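## Task

Slide the inner tray of the lighter-coloured slide box out through the box end away from the robot base by a few centimetres or more, and leave it out. The other box's tray must stay closed. Shifting or rotating either box beyond a small amount, or pushing any tray roughly half out, is an immediate failure.

## Robot and tools

ROBOT. One six-joint arm with a two-finger parallel gripper, mounted on a tilted base whose root link sits at (0, 0, +0.162) m in the scene frame, quat_wxyz (+0.920, +0.167, +0.350, -0.058). A camera stand is fixed beside the table. Loose objects may occasionally get a brief shove from outside.

FRAME. Every pose, velocity and target is in the scene frame: origin on the table top under the base, +z up, +y to the left when facing along +x. In the gripper's own axes the fingers point along +x and close along y. end_effector_position is the pinch point between the fingers, 3 to 4 cm short of the tips; only the last 1.5 cm of each inner finger face is flat. Printed pose can be off by a few cm, more when the arm reaches far.

ROW FORMAT (used by execute_actions and move). 8 numbers: x, y, z (metres, absolute position of the pinch point), qw, qx, qy, qz (absolute orientation, w first), opening. Opening runs -1 to +1: +1 is 0.080 m wide, empty fingers touch near -0.78, and lower values add nothing. Fully open to closed needs about 0.6 s. Repeat the wanted quaternion in every row; do not copy the reported one, which may have drifted. Repeat the present opening to keep it, since 0 is itself a command.

execute_actions(actions, cameras). actions is a list of actions; each action is a list of 1 to 15 rows, one row per 1/30 s step, 15 steps per action (a short action repeats its last row). Each target must lie within 0.6 m of the gripper's position at that action's start along every gripper axis, or the action is refused; a malformed action, or a first action failing this against the last reported state, refuses the whole call. An empty list just reports state and images. The controller clips each step's command to 70 mm and 16 degrees from the measured pose, so far targets arrive over several actions; afterwards the arm heads for the reported Hand target, which may fall short, so send the remainder next. cameras: list of names (cam_high, cam_low); omitted, null or ["all"] gives both, [] gives none, an unknown name voids the call.

move(target, speed, blend, opening_speed, blocking, cameras). target: one row or a list of up to 15 rows, absolute poses with no 0.6 m limit; the whole path gets at most 10 s. speed: m/s, 0.002 to 0.5, default 0.25, rotation capped at twice that in rad/s; one value or one per leg. blend: metres of corner rounding for a list, default 0 (stop at each point). opening_speed: rate of opening change per second on the -1..1 scale, at least 0.2. blocking=false returns after about 0.5 s while the move runs; a new move then takes over. The gripper lags and can overshoot speed, especially near full stretch; do not route the path near the base, which can flip the shoulder posture. The result adds a move: line: done (resting within 8 mm and 2 degrees), off_target, moving, held, blocked (stopped far from target, likely by contact, now pressing little) or fault, plus limits=paced (pose clipped) or limits=held (steps withheld). Neither done nor off_target proves contact or its absence.

wait(seconds): 0 to 10, holds the last command; a running move continues and may end it early. stop(): brakes a running move, needing some distance. zoom_image(camera, region): camera cam_high or cam_low from the newest images; region [x0, y0, x1, y1] pixels, top-left origin, at most 504 by 504. read_manual(section): licence texts only, default "licences". finished_scene(scene): integer, the current scene's number; ends the scene irreversibly and the goal must hold without the robot. After ending the first scene, make no further call in that reply.

RESULTS. State line: pose and velocities. Joint positions and Joint velocities: waist, shoulder, elbow, wrist pitch, wrist yaw, wrist roll (rad, rad/s), then finger pad gap (m, m/s); "within noise" means at rest and omits end-effector velocities. Joint torques: total drive output including gravity, positive toward larger joint angle, with per-unit offset and noise. Tool commands, Hand target, grip_measured (measured opening, same scale, up to about 1 mm error). Action calls also list some per-step positions. Cameras: cam_high and cam_low, each 896x504.

HAZARDS. Contact torque at a joint's limit (N m: waist 18.2, shoulder 22.5, elbow 22.4, wrist pitch 5.92, wrist yaw 5.9, wrist roll 5.54) causes a 10 s TORQUE FAULT stop. Holding loads, staying stretched or pushing at an unreachable pose heats motors; MOTOR HOT appears from 50 C and at 95 C an OVER-TEMPERATURE FAULT holds the arm 30 to 60 s or cuts power. Friction and gravity can leave the gripper low, short or tilted; small moves may fail or go sideways, so check pose after each move. Approach slowly: faster contact and deeper targets press harder. Never slam or hit fixed or heavy items, do not drag or rotate the boxes, stop pushing before a tray is half out, and let nothing fall or stay off the table.

Each tool is called after ">>>" by a JSON object that holds its "op" and its "data".

## Session

>>> {"op": "execute_actions", "data": {"actions": []}}

Scene clock: 0.00 s.
end_effector_position=(+0.0828, +0.2795, +0.2782) grip_measured=+1.000 end_effector_quat_wxyz=(+0.213, -0.255, -0.038, +0.942)
Joint positions: [1.476 1.759 1.044 -0.783 -0.282 -1.487 0.08]
Joint velocities: within noise
Joint torques (N m): no reading
Heat: hottest wrist roll 37 °C (+0.0 °C/min).
Hand target: +0.0828, +0.2795, +0.2782; +0.213, -0.255, -0.038, +0.942
Tool commands: gripper/opening=+1.0

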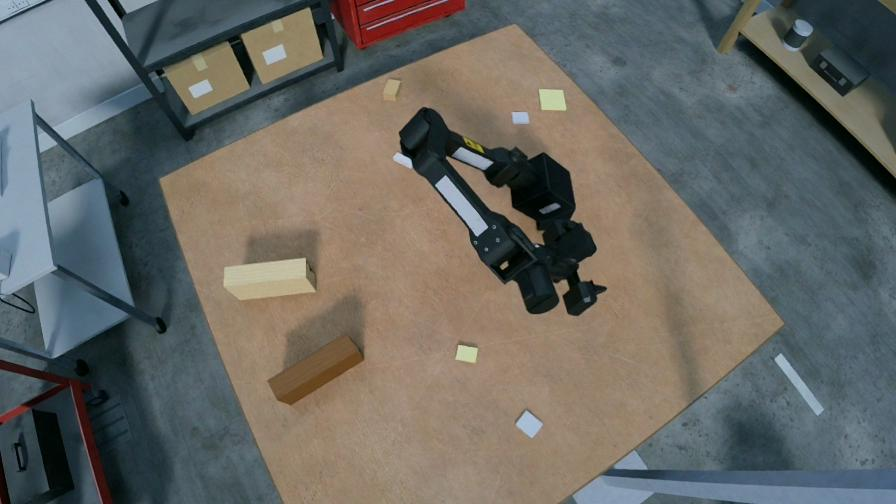

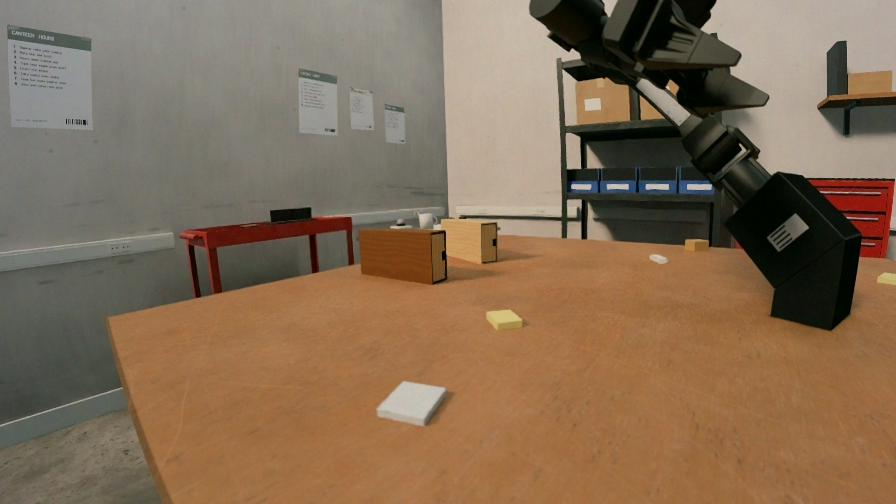

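>>> {"op": "zoom_image", "data": {"camera": "cam_low", "region": [340, 200, 520, 300]}}

>>> {"op": "zoom_image", "data": {"camera": "cam_high", "region": [200, 230, 400, 430]}}

Scaled by 2.800 from the camera's 896x504 image, which has a finer 1280x720 frame.

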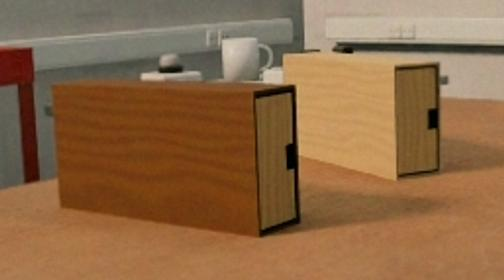

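Scaled by 2.520 from the camera's 896x504 image, which has a finer 1280x720 frame.

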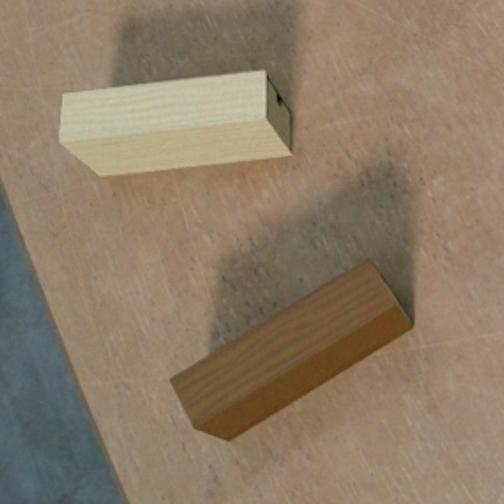

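>>> {"op": "move", "data": {"target": [0.3,0.15,0.25,0.985,0,0.174,0,-0.9], "speed": 0.2}}

Scene clock: 23.73 s.
end_effector_position=(+0.2984, +0.1496, +0.2491) grip_measured=-0.767 end_effector_quat_wxyz=(+0.960, +0.010, +0.264, +0.089)
Joint positions: [1.464 1.478 0.25 1.564 1.222 -0.732 0]
Joint velocities: within noise
Joint torques (N m): [3.06 -0.65 4 0.9 -0.26 0.08]
Heat: hottest wrist roll 37 °C (+0.0 °C/min).
Hand target: +0.3003, +0.1499, +0.2500; +0.961, +0.014, +0.264, +0.085
Off the commanded pose: 0.002 m, 15 deg.
joint sent to its limit — joint 4 (wrist pitch), upper limit. The joint targets are off in orientation, not in position.
move: off_target

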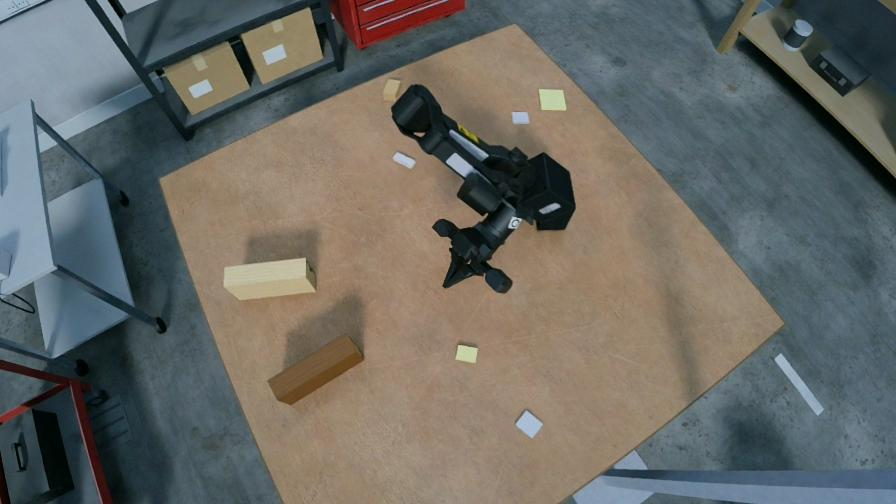

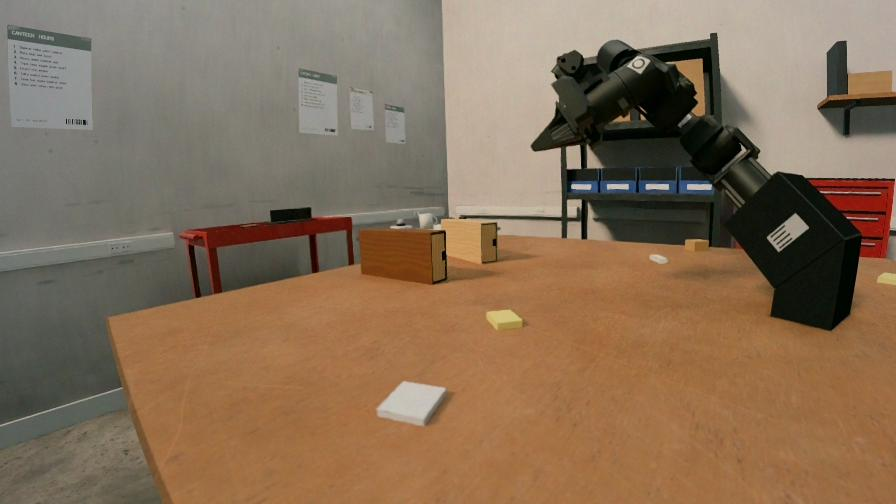

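>>> {"op": "move", "data": {"target": [0.42,0.0,0.18,0.974,0.0257,0.172,-0.146,-0.9], "speed": 0.2}}

Scene clock: 35.93 s.
end_effector_position=(+0.4178, -0.0005, +0.1796) grip_measured=-0.767 end_effector_quat_wxyz=(+0.972, +0.027, +0.189, -0.136)
Joint positions: [0.629 1.37 0.333 1.564 0.707 -0.538 0]
Joint velocities: within noise
Joint torques (N m): [2.37 -2.75 2.66 1.55 -0.46 0.1]
Heat: hottest wrist roll 37 °C (+0.0 °C/min).
Hand target: +0.4201, -0.0002, +0.1801; +0.973, +0.029, +0.186, -0.136
Off the commanded pose: 0.002 m, 2 deg.
joint sent to its limit — joint 4 (wrist pitch), upper limit. The joint targets still meet the commanded pose.
move: done

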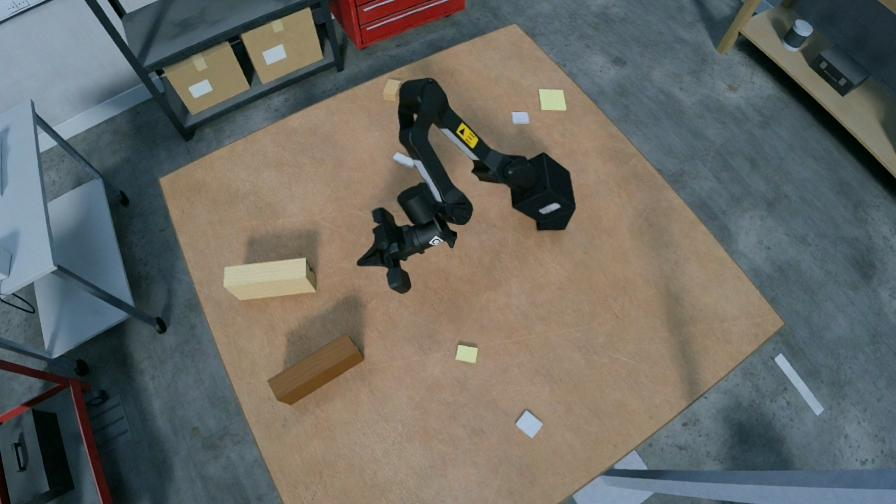

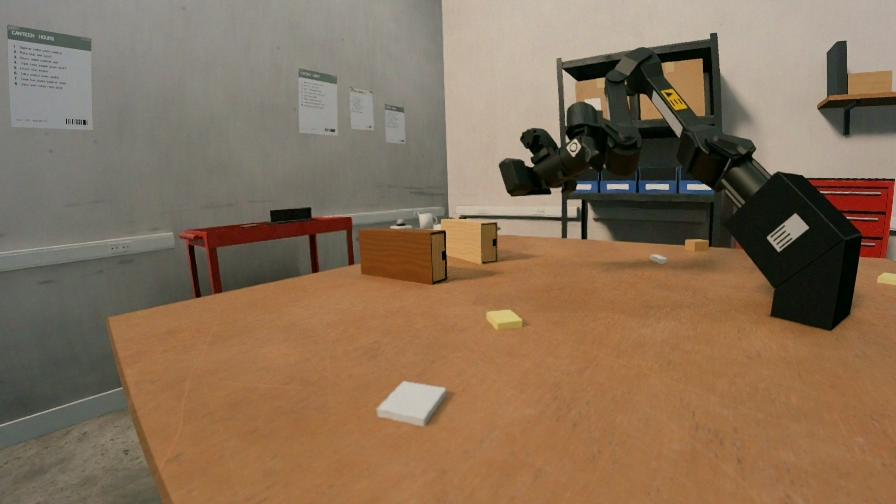

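>>> {"op": "move", "data": {"target": [0.47,-0.02,0.08,0.974,0.0257,0.172,-0.146,-0.9], "speed": 0.15}}

Scene clock: 44.80 s.
end_effector_position=(+0.4690, -0.0206, +0.0814) grip_measured=-0.767 end_effector_quat_wxyz=(+0.969, +0.031, +0.203, -0.137)
Joint positions: [0.315 1.737 0.578 1.565 0.439 -0.352 0]
Joint velocities: within noise
Joint torques (N m): [3.05 -4.54 1.33 1.77 -0.36 0.08]
Heat: hottest wrist roll 37 °C (+0.0 °C/min).
Hand target: +0.4702, -0.0202, +0.0801; +0.970, +0.032, +0.201, -0.135
Off the commanded pose: 0.002 m, 4 deg.
joint sent to its limit — joint 4 (wrist pitch), upper limit. The joint targets are off in orientation, not in position.
move: off_target

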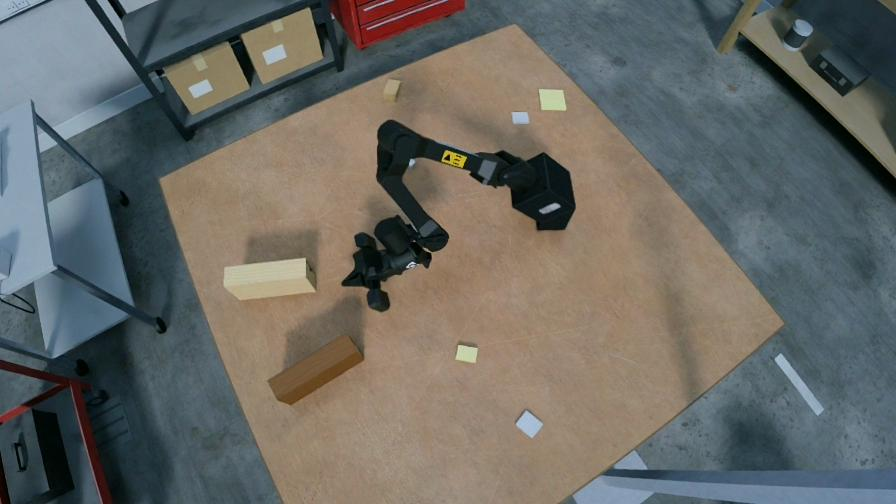

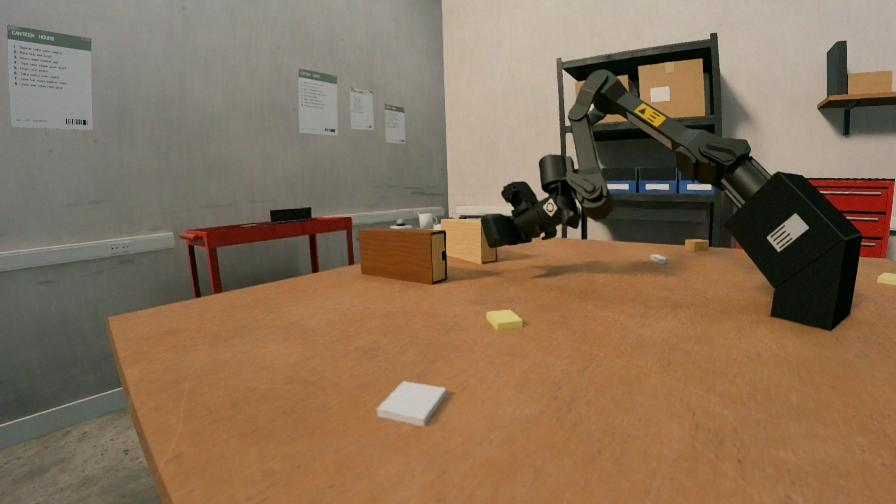

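>>> {"op": "zoom_image", "data": {"camera": "cam_high", "region": [270, 230, 370, 320]}}

>>> {"op": "zoom_image", "data": {"camera": "cam_low", "region": [420, 190, 540, 290]}}

Scaled by 5.040 from the camera's 896x504 image, which has a finer 1280x720 frame.

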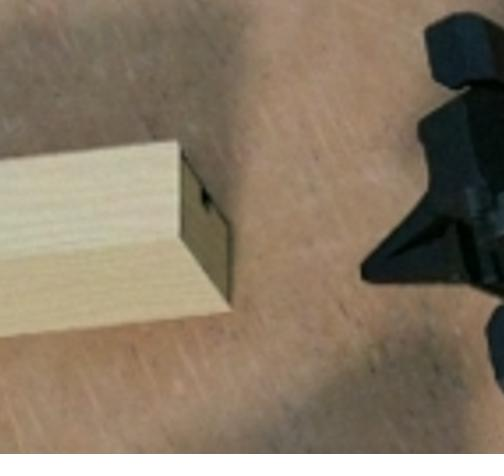

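Scaled by 4.200 from the camera's 896x504 image, which has a finer 1280x720 frame.

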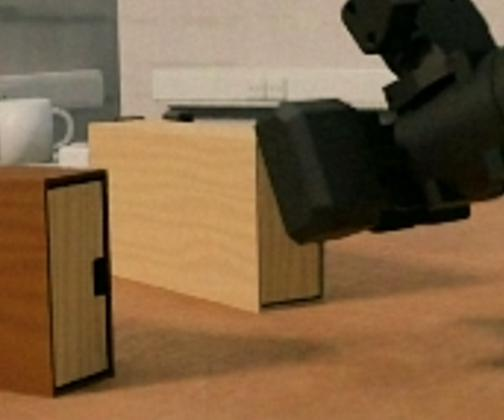

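>>> {"op": "move", "data": {"target": [0.5,-0.065,0.06,0.974,0.0257,0.172,-0.146,-0.9], "speed": 0.1}}

>>> {"op": "zoom_image", "data": {"camera": "cam_high", "region": [270, 230, 370, 320]}}

>>> {"op": "zoom_image", "data": {"camera": "cam_low", "region": [420, 190, 540, 290]}}

Scene clock: 75.07 s.
end_effector_position=(+0.4991, -0.0656, +0.0622) grip_measured=-0.767 end_effector_quat_wxyz=(+0.974, +0.025, +0.172, -0.148)
Joint positions: [0.153 1.798 0.713 1.537 0.29 -0.304 0]
Joint velocities: within noise
Joint torques (N m): [2.7 -5.29 1.37 1.61 -0.33 0.08]
Heat: hottest shoulder 37 °C (+1.0 °C/min).
Hand target: +0.5000, -0.0649, +0.0600; +0.974, +0.026, +0.172, -0.146
Off the commanded pose: 0.002 m, 0 deg.
move: done

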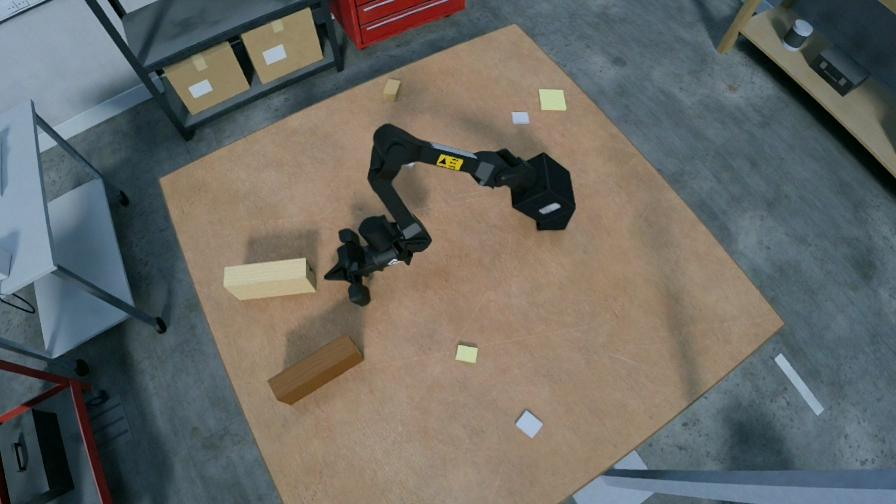

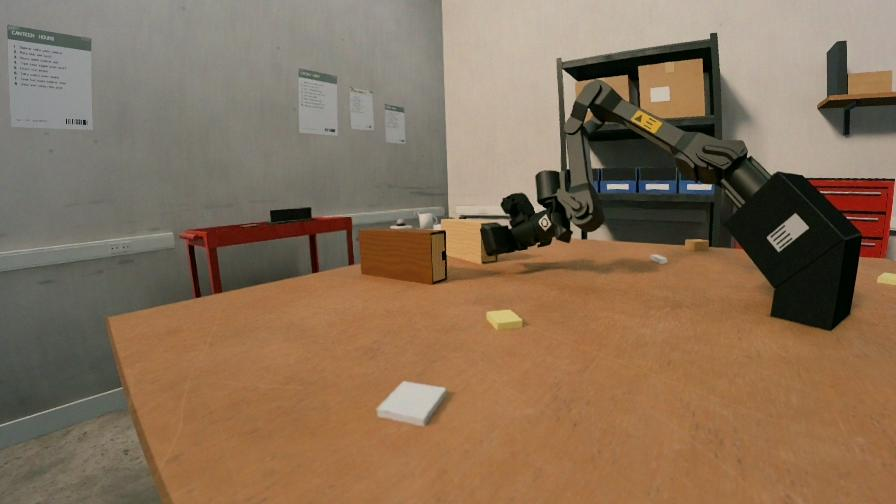

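Scaled by 5.040 from the camera's 896x504 image, which has a finer 1280x720 frame.

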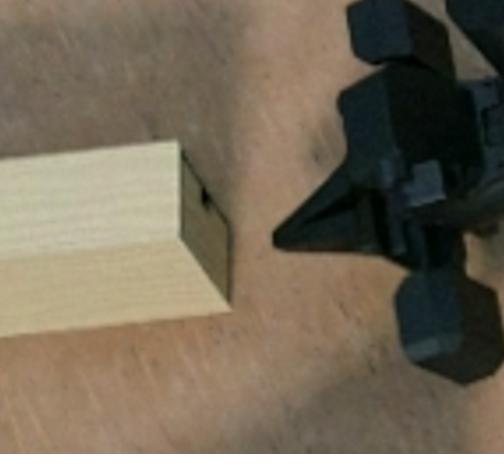

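Scaled by 4.200 from the camera's 896x504 image, which has a finer 1280x720 frame.

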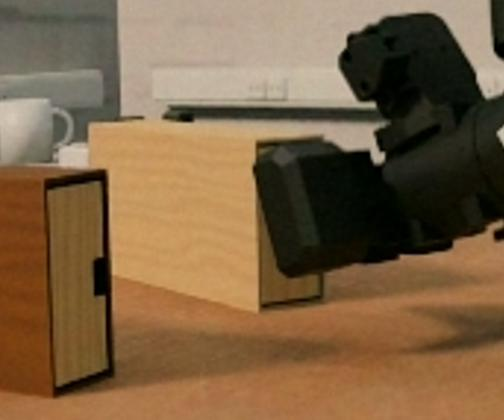

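>>> {"op": "move", "data": {"target": [0.498,-0.0735,0.06,0.974,0.0257,0.172,-0.146,-0.9], "speed": 0.1, "cameras": ["cam_high"]}}

>>> {"op": "zoom_image", "data": {"camera": "cam_high", "region": [270, 230, 370, 320]}}

>>> {"op": "move", "data": {"target": [0.488,-0.0705,0.06,0.974,0.0257,0.172,-0.146,-0.9], "speed": 0.1, "cameras": ["cam_high"]}}

>>> {"op": "zoom_image", "data": {"camera": "cam_high", "region": [270, 230, 370, 320]}}

Scene clock: 88.00 s.
end_effector_position=(+0.4978, -0.0724, +0.0580) grip_measured=-0.767 end_effector_quat_wxyz=(+0.973, +0.025, +0.174, -0.147)
Joint positions: [0.127 1.798 0.713 1.528 0.267 -0.292 0]
Joint velocities: within noise
Joint torques (N m): [2.53 -7 0.45 1.62 -0.31 0.08]
Heat: hottest shoulder 39 °C (+4.0 °C/min).
Hand target: +0.4980, -0.0735, +0.0599; +0.974, +0.026, +0.172, -0.146
Off the commanded pose: 0.002 m, 0 deg.
move: done
Images, in order (width x height): cam_high 896x504.

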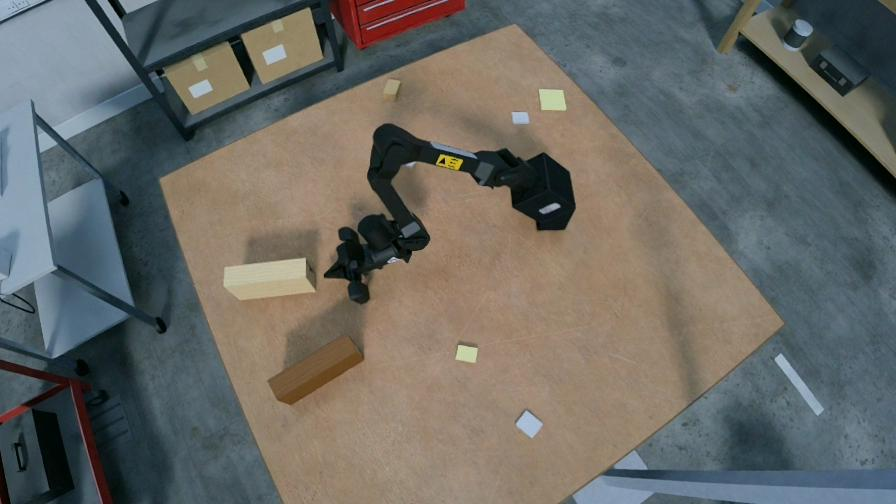

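Scaled by 5.040 from the camera's 896x504 image, which has a finer 1280x720 frame.

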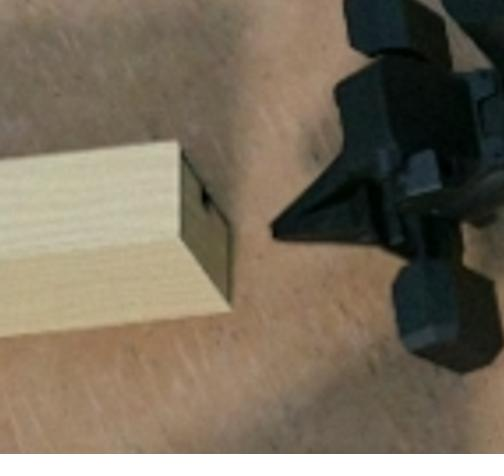

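Scene clock: 88.77 s.
end_effector_position=(+0.4880, -0.0708, +0.0574) grip_measured=-0.767 end_effector_quat_wxyz=(+0.973, +0.024, +0.176, -0.146)
Joint positions: [0.127 1.798 0.674 1.562 0.267 -0.292 0]
Joint velocities: within noise
Joint torques (N m): [2.95 -6.64 0.08 2.04 -0.19 0.02]
Heat: hottest shoulder 39 °C (+4.0 °C/min).
Hand target: +0.4880, -0.0705, +0.0599; +0.974, +0.026, +0.173, -0.146
Off the commanded pose: 0.003 m, 1 deg.
joint sent to its limit — joint 4 (wrist pitch), upper limit. The joint targets still meet the commanded pose.
move: done
Images, in order (width x height): cam_high 896x504.

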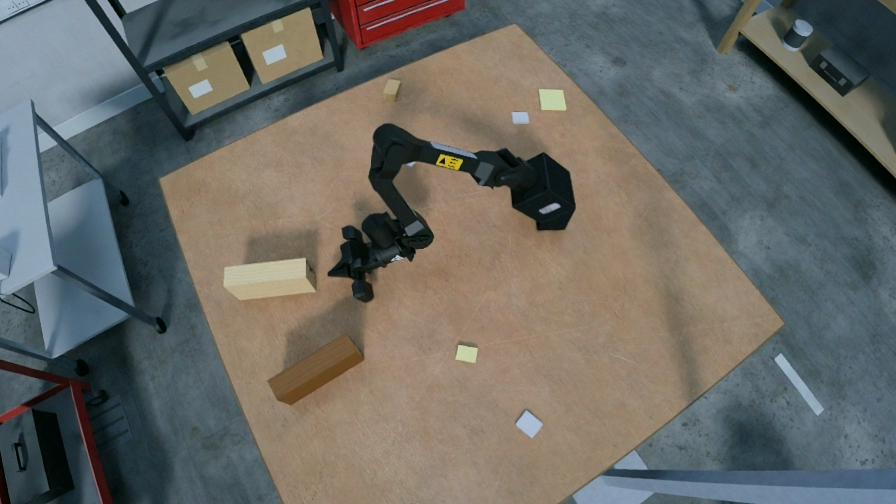

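Scaled by 5.040 from the camera's 896x504 image, which has a finer 1280x720 frame.

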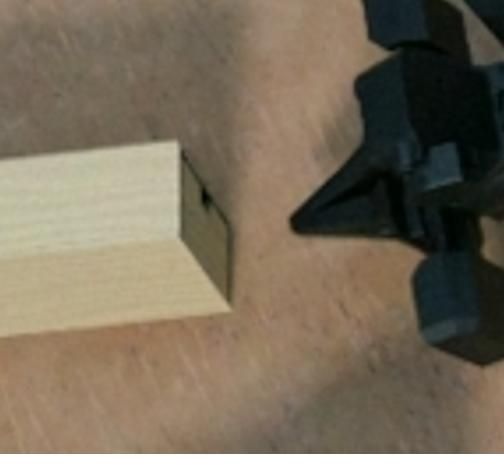

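>>> {"op": "move", "data": {"target": [0.49,0.02,0.058,0.955,0.042,0.168,-0.238,-0.9], "speed": 0.15, "cameras": ["cam_high"]}}

>>> {"op": "zoom_image", "data": {"camera": "cam_high", "region": [270, 230, 370, 320]}}

>>> {"op": "move", "data": {"target": [0.49,-0.04,0.058,0.955,0.042,0.168,-0.238,-0.9], "speed": 0.1, "cameras": ["cam_high"]}}

>>> {"op": "zoom_image", "data": {"camera": "cam_high", "region": [270, 230, 370, 320]}}

>>> {"op": "move", "data": {"target": [0.45,-0.04,0.058,0.955,0.042,0.168,-0.238,-0.9], "speed": 0.1}}

>>> {"op": "zoom_image", "data": {"camera": "cam_high", "region": [270, 230, 370, 320]}}

Scene clock: 108.40 s.
end_effector_position=(+0.4898, +0.0177, +0.0587) grip_measured=-0.767 end_effector_quat_wxyz=(+0.946, +0.061, +0.231, -0.219)
Joint positions: [0.451 1.934 0.797 1.564 0.732 -0.324 0]
Joint velocities: within noise
Joint torques (N m): [5.02 -4.9 1.63 1.68 -0.07 -0.1]
Heat: hottest shoulder 42 °C (+6.1 °C/min).
Hand target: +0.4903, +0.0199, +0.0582; +0.946, +0.061, +0.231, -0.219
Off the commanded pose: 0.002 m, 8 deg.
joint sent to its limit — joint 4 (wrist pitch), upper limit. The joint targets are off in orientation, not in position.
move: off_target
Images, in order (width x height): cam_high 896x504.

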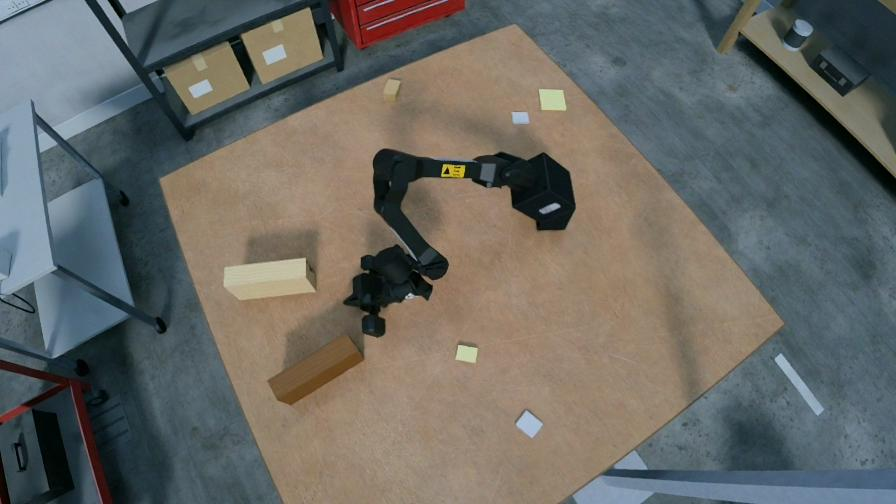

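Scaled by 5.040 from the camera's 896x504 image, which has a finer 1280x720 frame.

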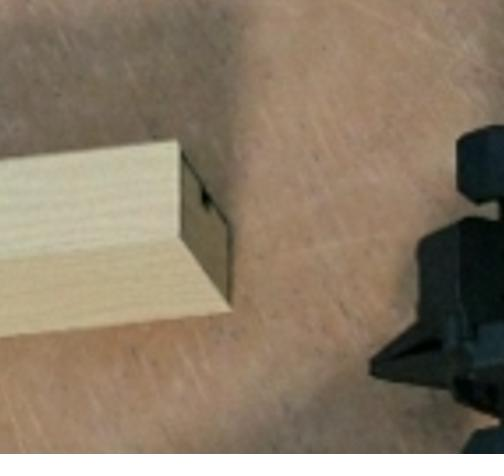

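Scene clock: 109.53 s.
end_effector_position=(+0.4892, -0.0379, +0.0537) grip_measured=-0.767 end_effector_quat_wxyz=(+0.950, +0.049, +0.210, -0.228)
Joint positions: [0.297 1.869 0.745 1.564 0.595 -0.29 0]
Joint velocities: within noise
Joint torques (N m): [3.49 -7.36 0.26 1.81 -0.33 0.07]
Heat: hottest shoulder 42 °C (+6.0 °C/min).
Hand target: +0.4903, -0.0401, +0.0581; +0.951, +0.052, +0.204, -0.228
Off the commanded pose: 0.005 m, 5 deg.
joint sent to its limit — joint 4 (wrist pitch), upper limit. The joint targets are off in orientation, not in position.
move: off_target
Images, in order (width x height): cam_high 896x504.

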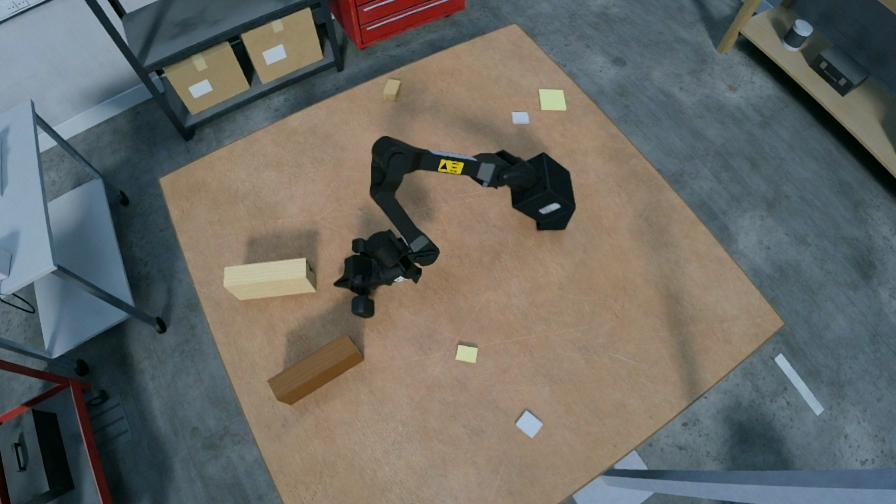

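Scaled by 5.040 from the camera's 896x504 image, which has a finer 1280x720 frame.

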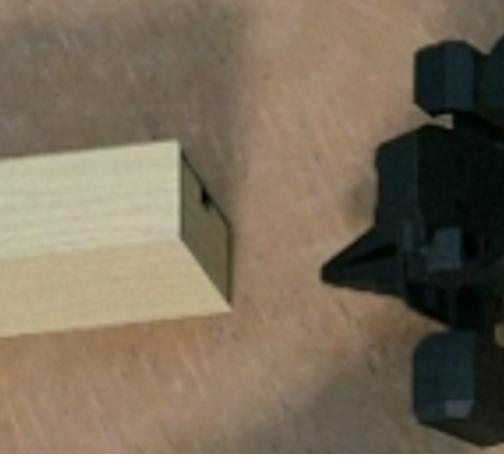

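Scene clock: 110.43 s.
end_effector_position=(+0.4499, -0.0385, +0.0543) grip_measured=-0.767 end_effector_quat_wxyz=(+0.943, +0.059, +0.243, -0.217)
Joint positions: [0.297 1.791 0.579 1.564 0.596 -0.241 0]
Joint velocities: within noise
Joint torques (N m): [3.42 -6.6 -0.27 1.8 -0.01 0.08]
Heat: hottest shoulder 42 °C (+6.1 °C/min).
Hand target: +0.4504, -0.0401, +0.0582; +0.944, +0.062, +0.239, -0.221
Off the commanded pose: 0.004 m, 9 deg.
joint sent to its limit — joint 4 (wrist pitch), upper limit. The joint targets are off in orientation, not in position.
move: off_target

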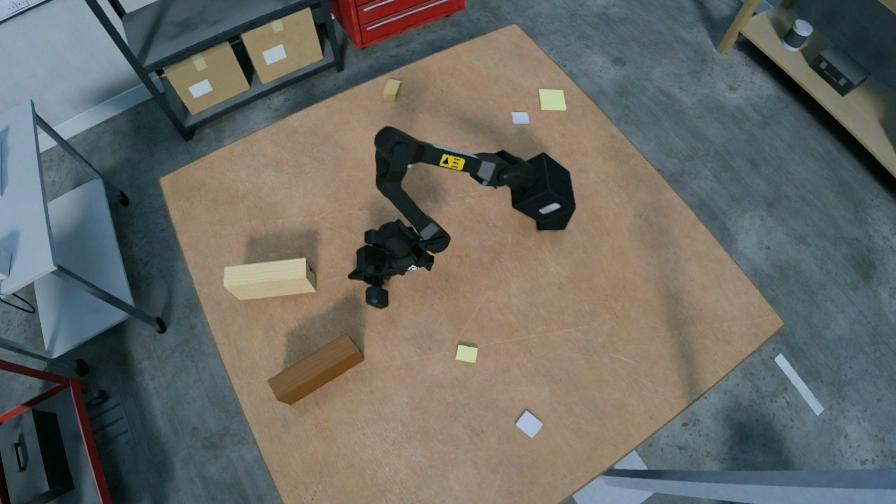

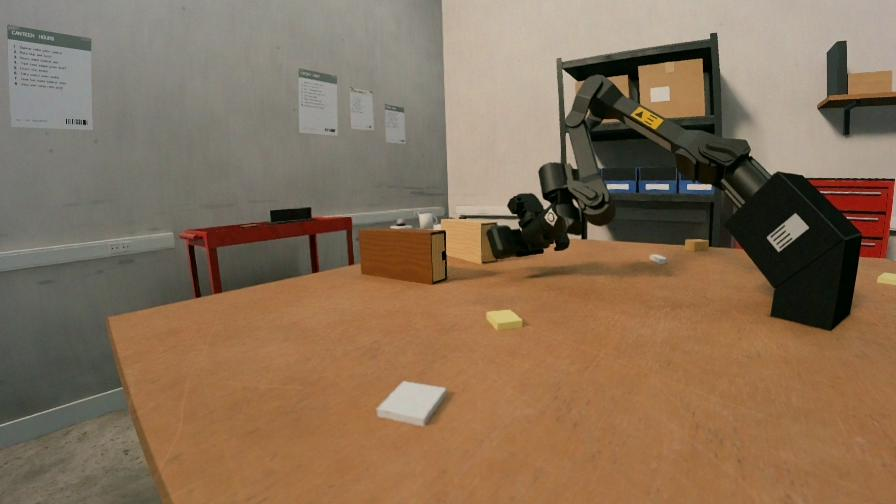

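Scaled by 5.040 from the camera's 896x504 image, which has a finer 1280x720 frame.

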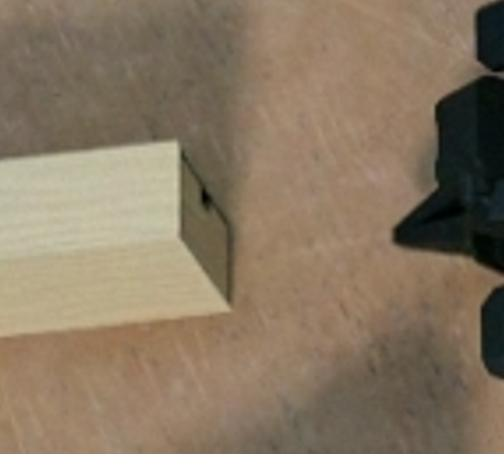

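>>> {"op": "move", "data": {"target": [0.505,-0.0724,0.06,0.961,0.0375,0.1695,-0.213,-0.9], "speed": 0.1}}

>>> {"op": "zoom_image", "data": {"camera": "cam_high", "region": [270, 230, 370, 320]}}

>>> {"op": "zoom_image", "data": {"camera": "cam_low", "region": [420, 190, 540, 290]}}

Scene clock: 130.97 s.
end_effector_position=(+0.5039, -0.0729, +0.0619) grip_measured=-0.767 end_effector_quat_wxyz=(+0.961, +0.039, +0.169, -0.215)
Joint positions: [0.188 1.833 0.767 1.564 0.446 -0.282 0]
Joint velocities: within noise
Joint torques (N m): [2.89 -5.41 1.74 1.66 -0.3 -0.11]
Heat: hottest shoulder 44 °C (+7.0 °C/min).
Hand target: +0.5050, -0.0724, +0.0600; +0.961, +0.038, +0.170, -0.213
Off the commanded pose: 0.002 m, 0 deg.
move: done

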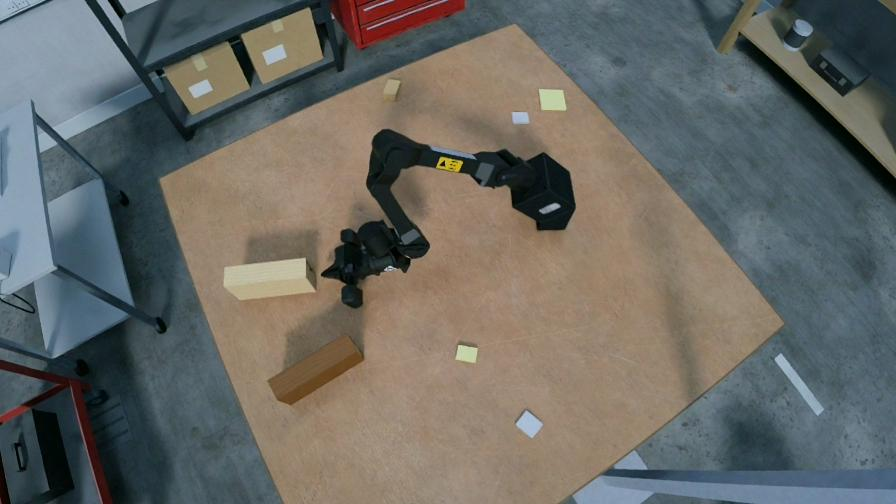

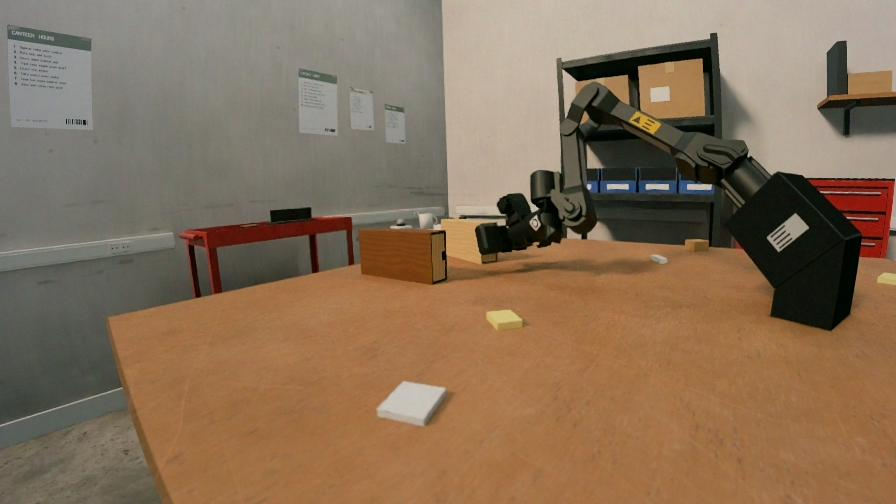

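Scaled by 5.040 from the camera's 896x504 image, which has a finer 1280x720 frame.

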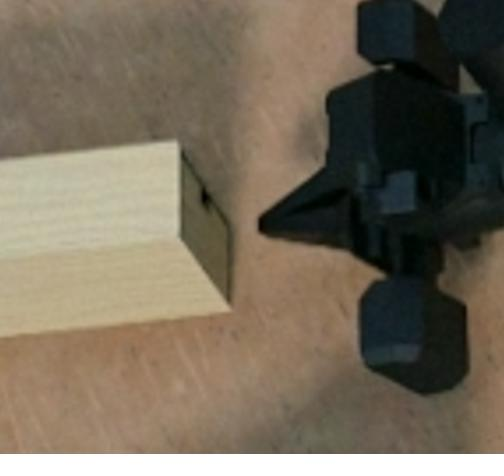

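Scaled by 4.200 from the camera's 896x504 image, which has a finer 1280x720 frame.

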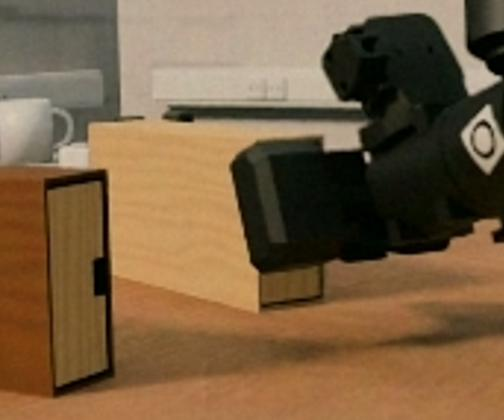

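>>> {"op": "move", "data": {"target": [0.5374,-0.0858,0.06,0.961,0.0375,0.1695,-0.213,-0.9], "speed": 0.04}}

>>> {"op": "zoom_image", "data": {"camera": "cam_high", "region": [220, 230, 320, 320]}}

>>> {"op": "zoom_image", "data": {"camera": "cam_low", "region": [420, 190, 540, 290]}}

Scene clock: 138.37 s.
end_effector_position=(+0.5353, -0.0853, +0.0602) grip_measured=-0.767 end_effector_quat_wxyz=(+0.961, +0.036, +0.172, -0.214)
Joint positions: [0.16 1.833 0.897 1.423 0.422 -0.273 0]
Joint velocities: within noise
Joint torques (N m): [2.93 -6.47 2.6 1.55 -0.34 0.07]
Heat: hottest shoulder 43 °C (+5.1 °C/min).
Hand target: +0.5373, -0.0858, +0.0599; +0.961, +0.038, +0.170, -0.213
Off the commanded pose: 0.002 m, 0 deg.
move: done

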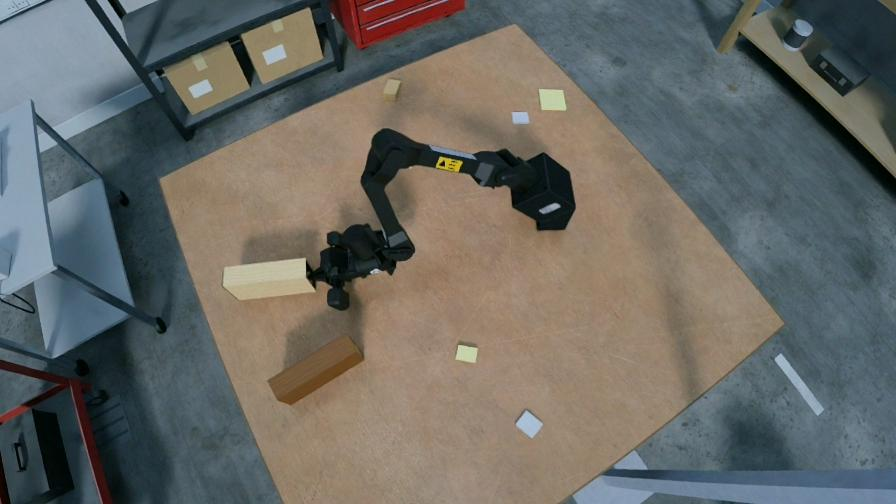

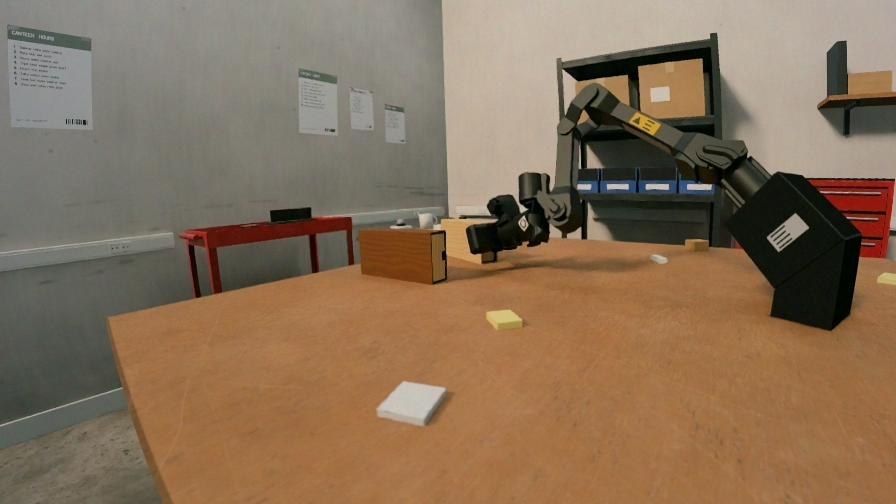

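Scaled by 5.040 from the camera's 896x504 image, which has a finer 1280x720 frame.

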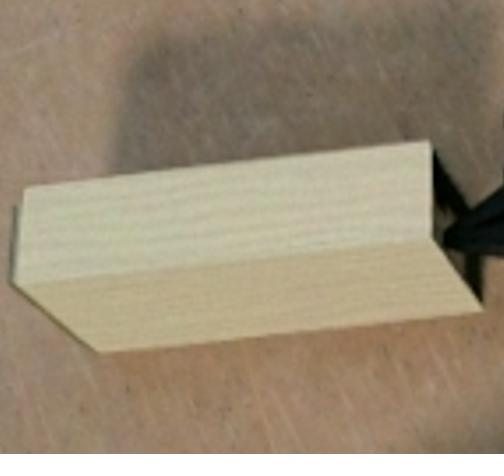

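Scaled by 4.200 from the camera's 896x504 image, which has a finer 1280x720 frame.

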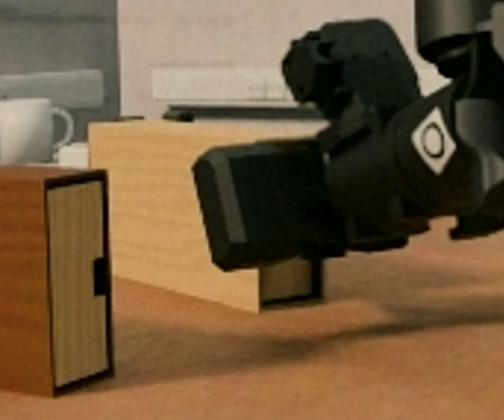

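>>> {"op": "move", "data": {"target": [0.5655,-0.1005,0.06,0.961,0.0375,0.1695,-0.213,-0.9], "speed": 0.04}}

>>> {"op": "zoom_image", "data": {"camera": "cam_high", "region": [220, 230, 320, 320]}}

Scene clock: 145.17 s.
end_effector_position=(+0.5635, -0.1002, +0.0614) grip_measured=-0.767 end_effector_quat_wxyz=(+0.961, +0.037, +0.171, -0.214)
Joint positions: [0.131 1.837 1.02 1.3 0.396 -0.258 0]
Joint velocities: within noise
Joint torques (N m): [2.92 -6.61 3.33 1.72 -0.32 0.07]
Heat: hottest shoulder 42 °C (+3.0 °C/min).
Hand target: +0.5655, -0.1005, +0.0601; +0.961, +0.038, +0.170, -0.213
Off the commanded pose: 0.002 m, 0 deg.
move: done

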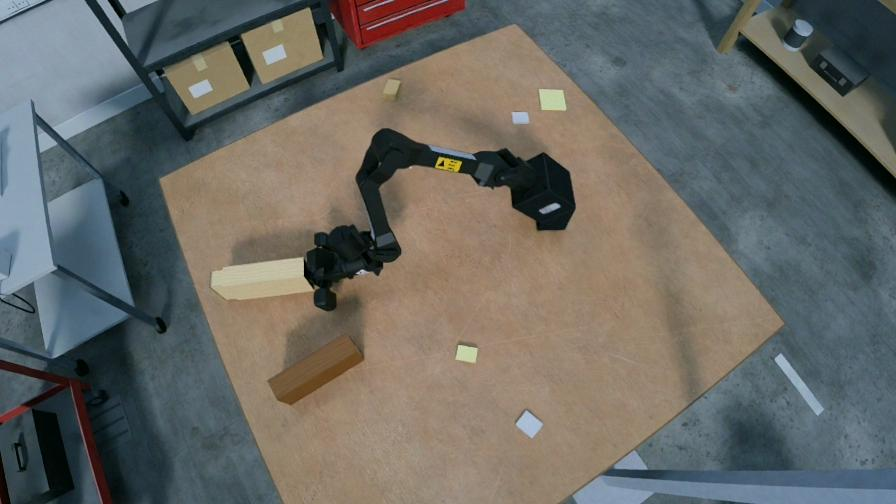

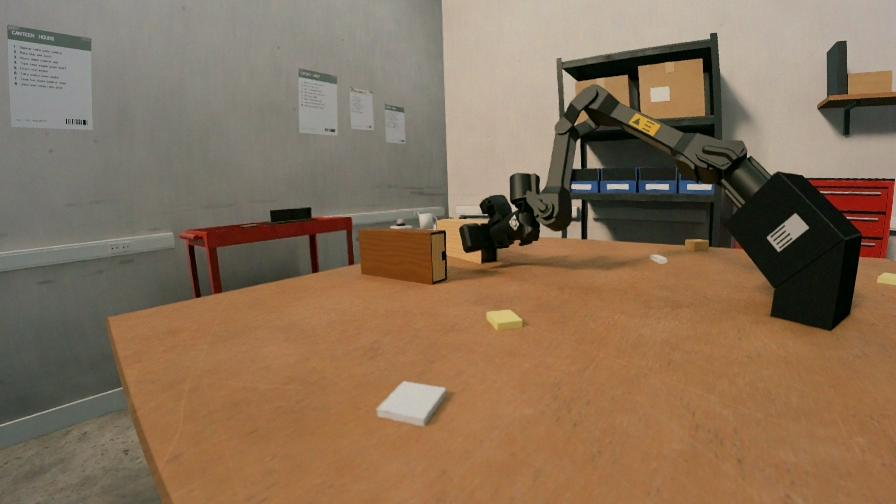

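Scaled by 5.040 from the camera's 896x504 image, which has a finer 1280x720 frame.

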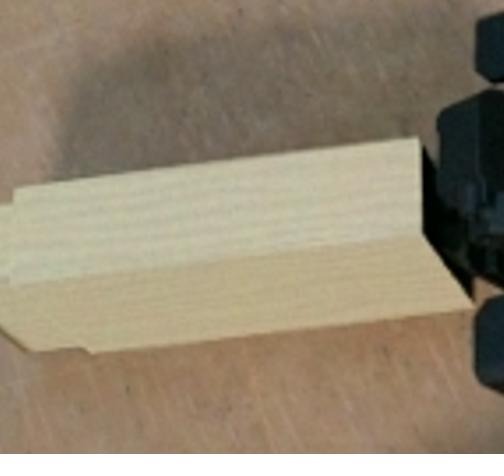

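>>> {"op": "move", "data": {"target": [0.49,-0.065,0.065,0.961,0.0375,0.1695,-0.213,-0.9], "speed": 0.06}}

>>> {"op": "zoom_image", "data": {"camera": "cam_high", "region": [200, 230, 320, 320]}}

>>> {"op": "finished_scene", "data": {"scene": 1}}

Scene clock: 158.00 s.
end_effector_position=(+0.4895, -0.0647, +0.0597) grip_measured=-0.767 end_effector_quat_wxyz=(+0.959, +0.038, +0.189, -0.207)
Joint positions: [0.205 1.814 0.707 1.563 0.46 -0.285 0]
Joint velocities: within noise
Joint torques (N m): [3.62 -7.42 0.32 1.98 -0.03 0.03]
Heat: hottest shoulder 43 °C (+2.0 °C/min).
Hand target: +0.4903, -0.0652, +0.0651; +0.960, +0.041, +0.183, -0.209
Off the commanded pose: 0.005 m, 2 deg.
joint sent to its limit — joint 4 (wrist pitch), upper limit. The joint targets still meet the commanded pose.
move: done

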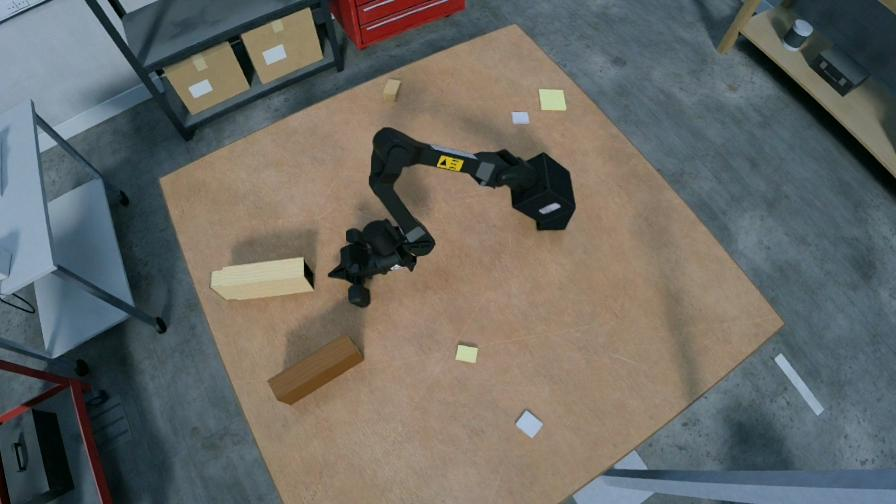

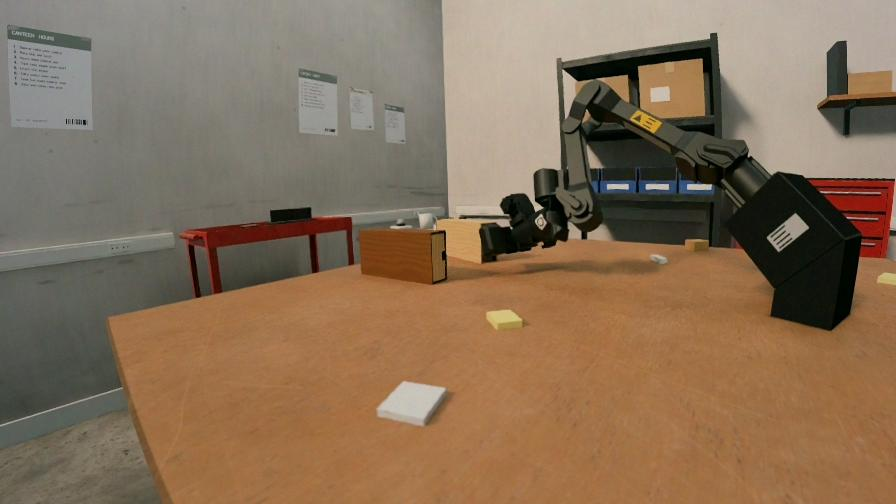

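Scaled by 4.200 from the camera's 896x504 image, which has a finer 1280x720 frame.

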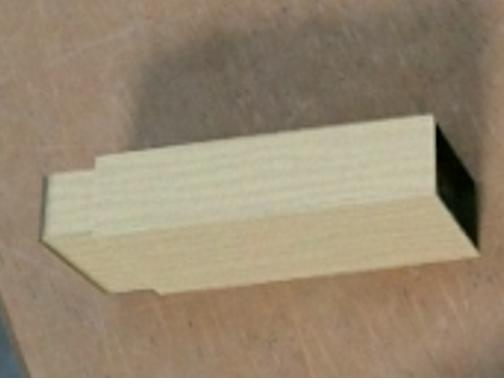

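The scene is finished: the task was done.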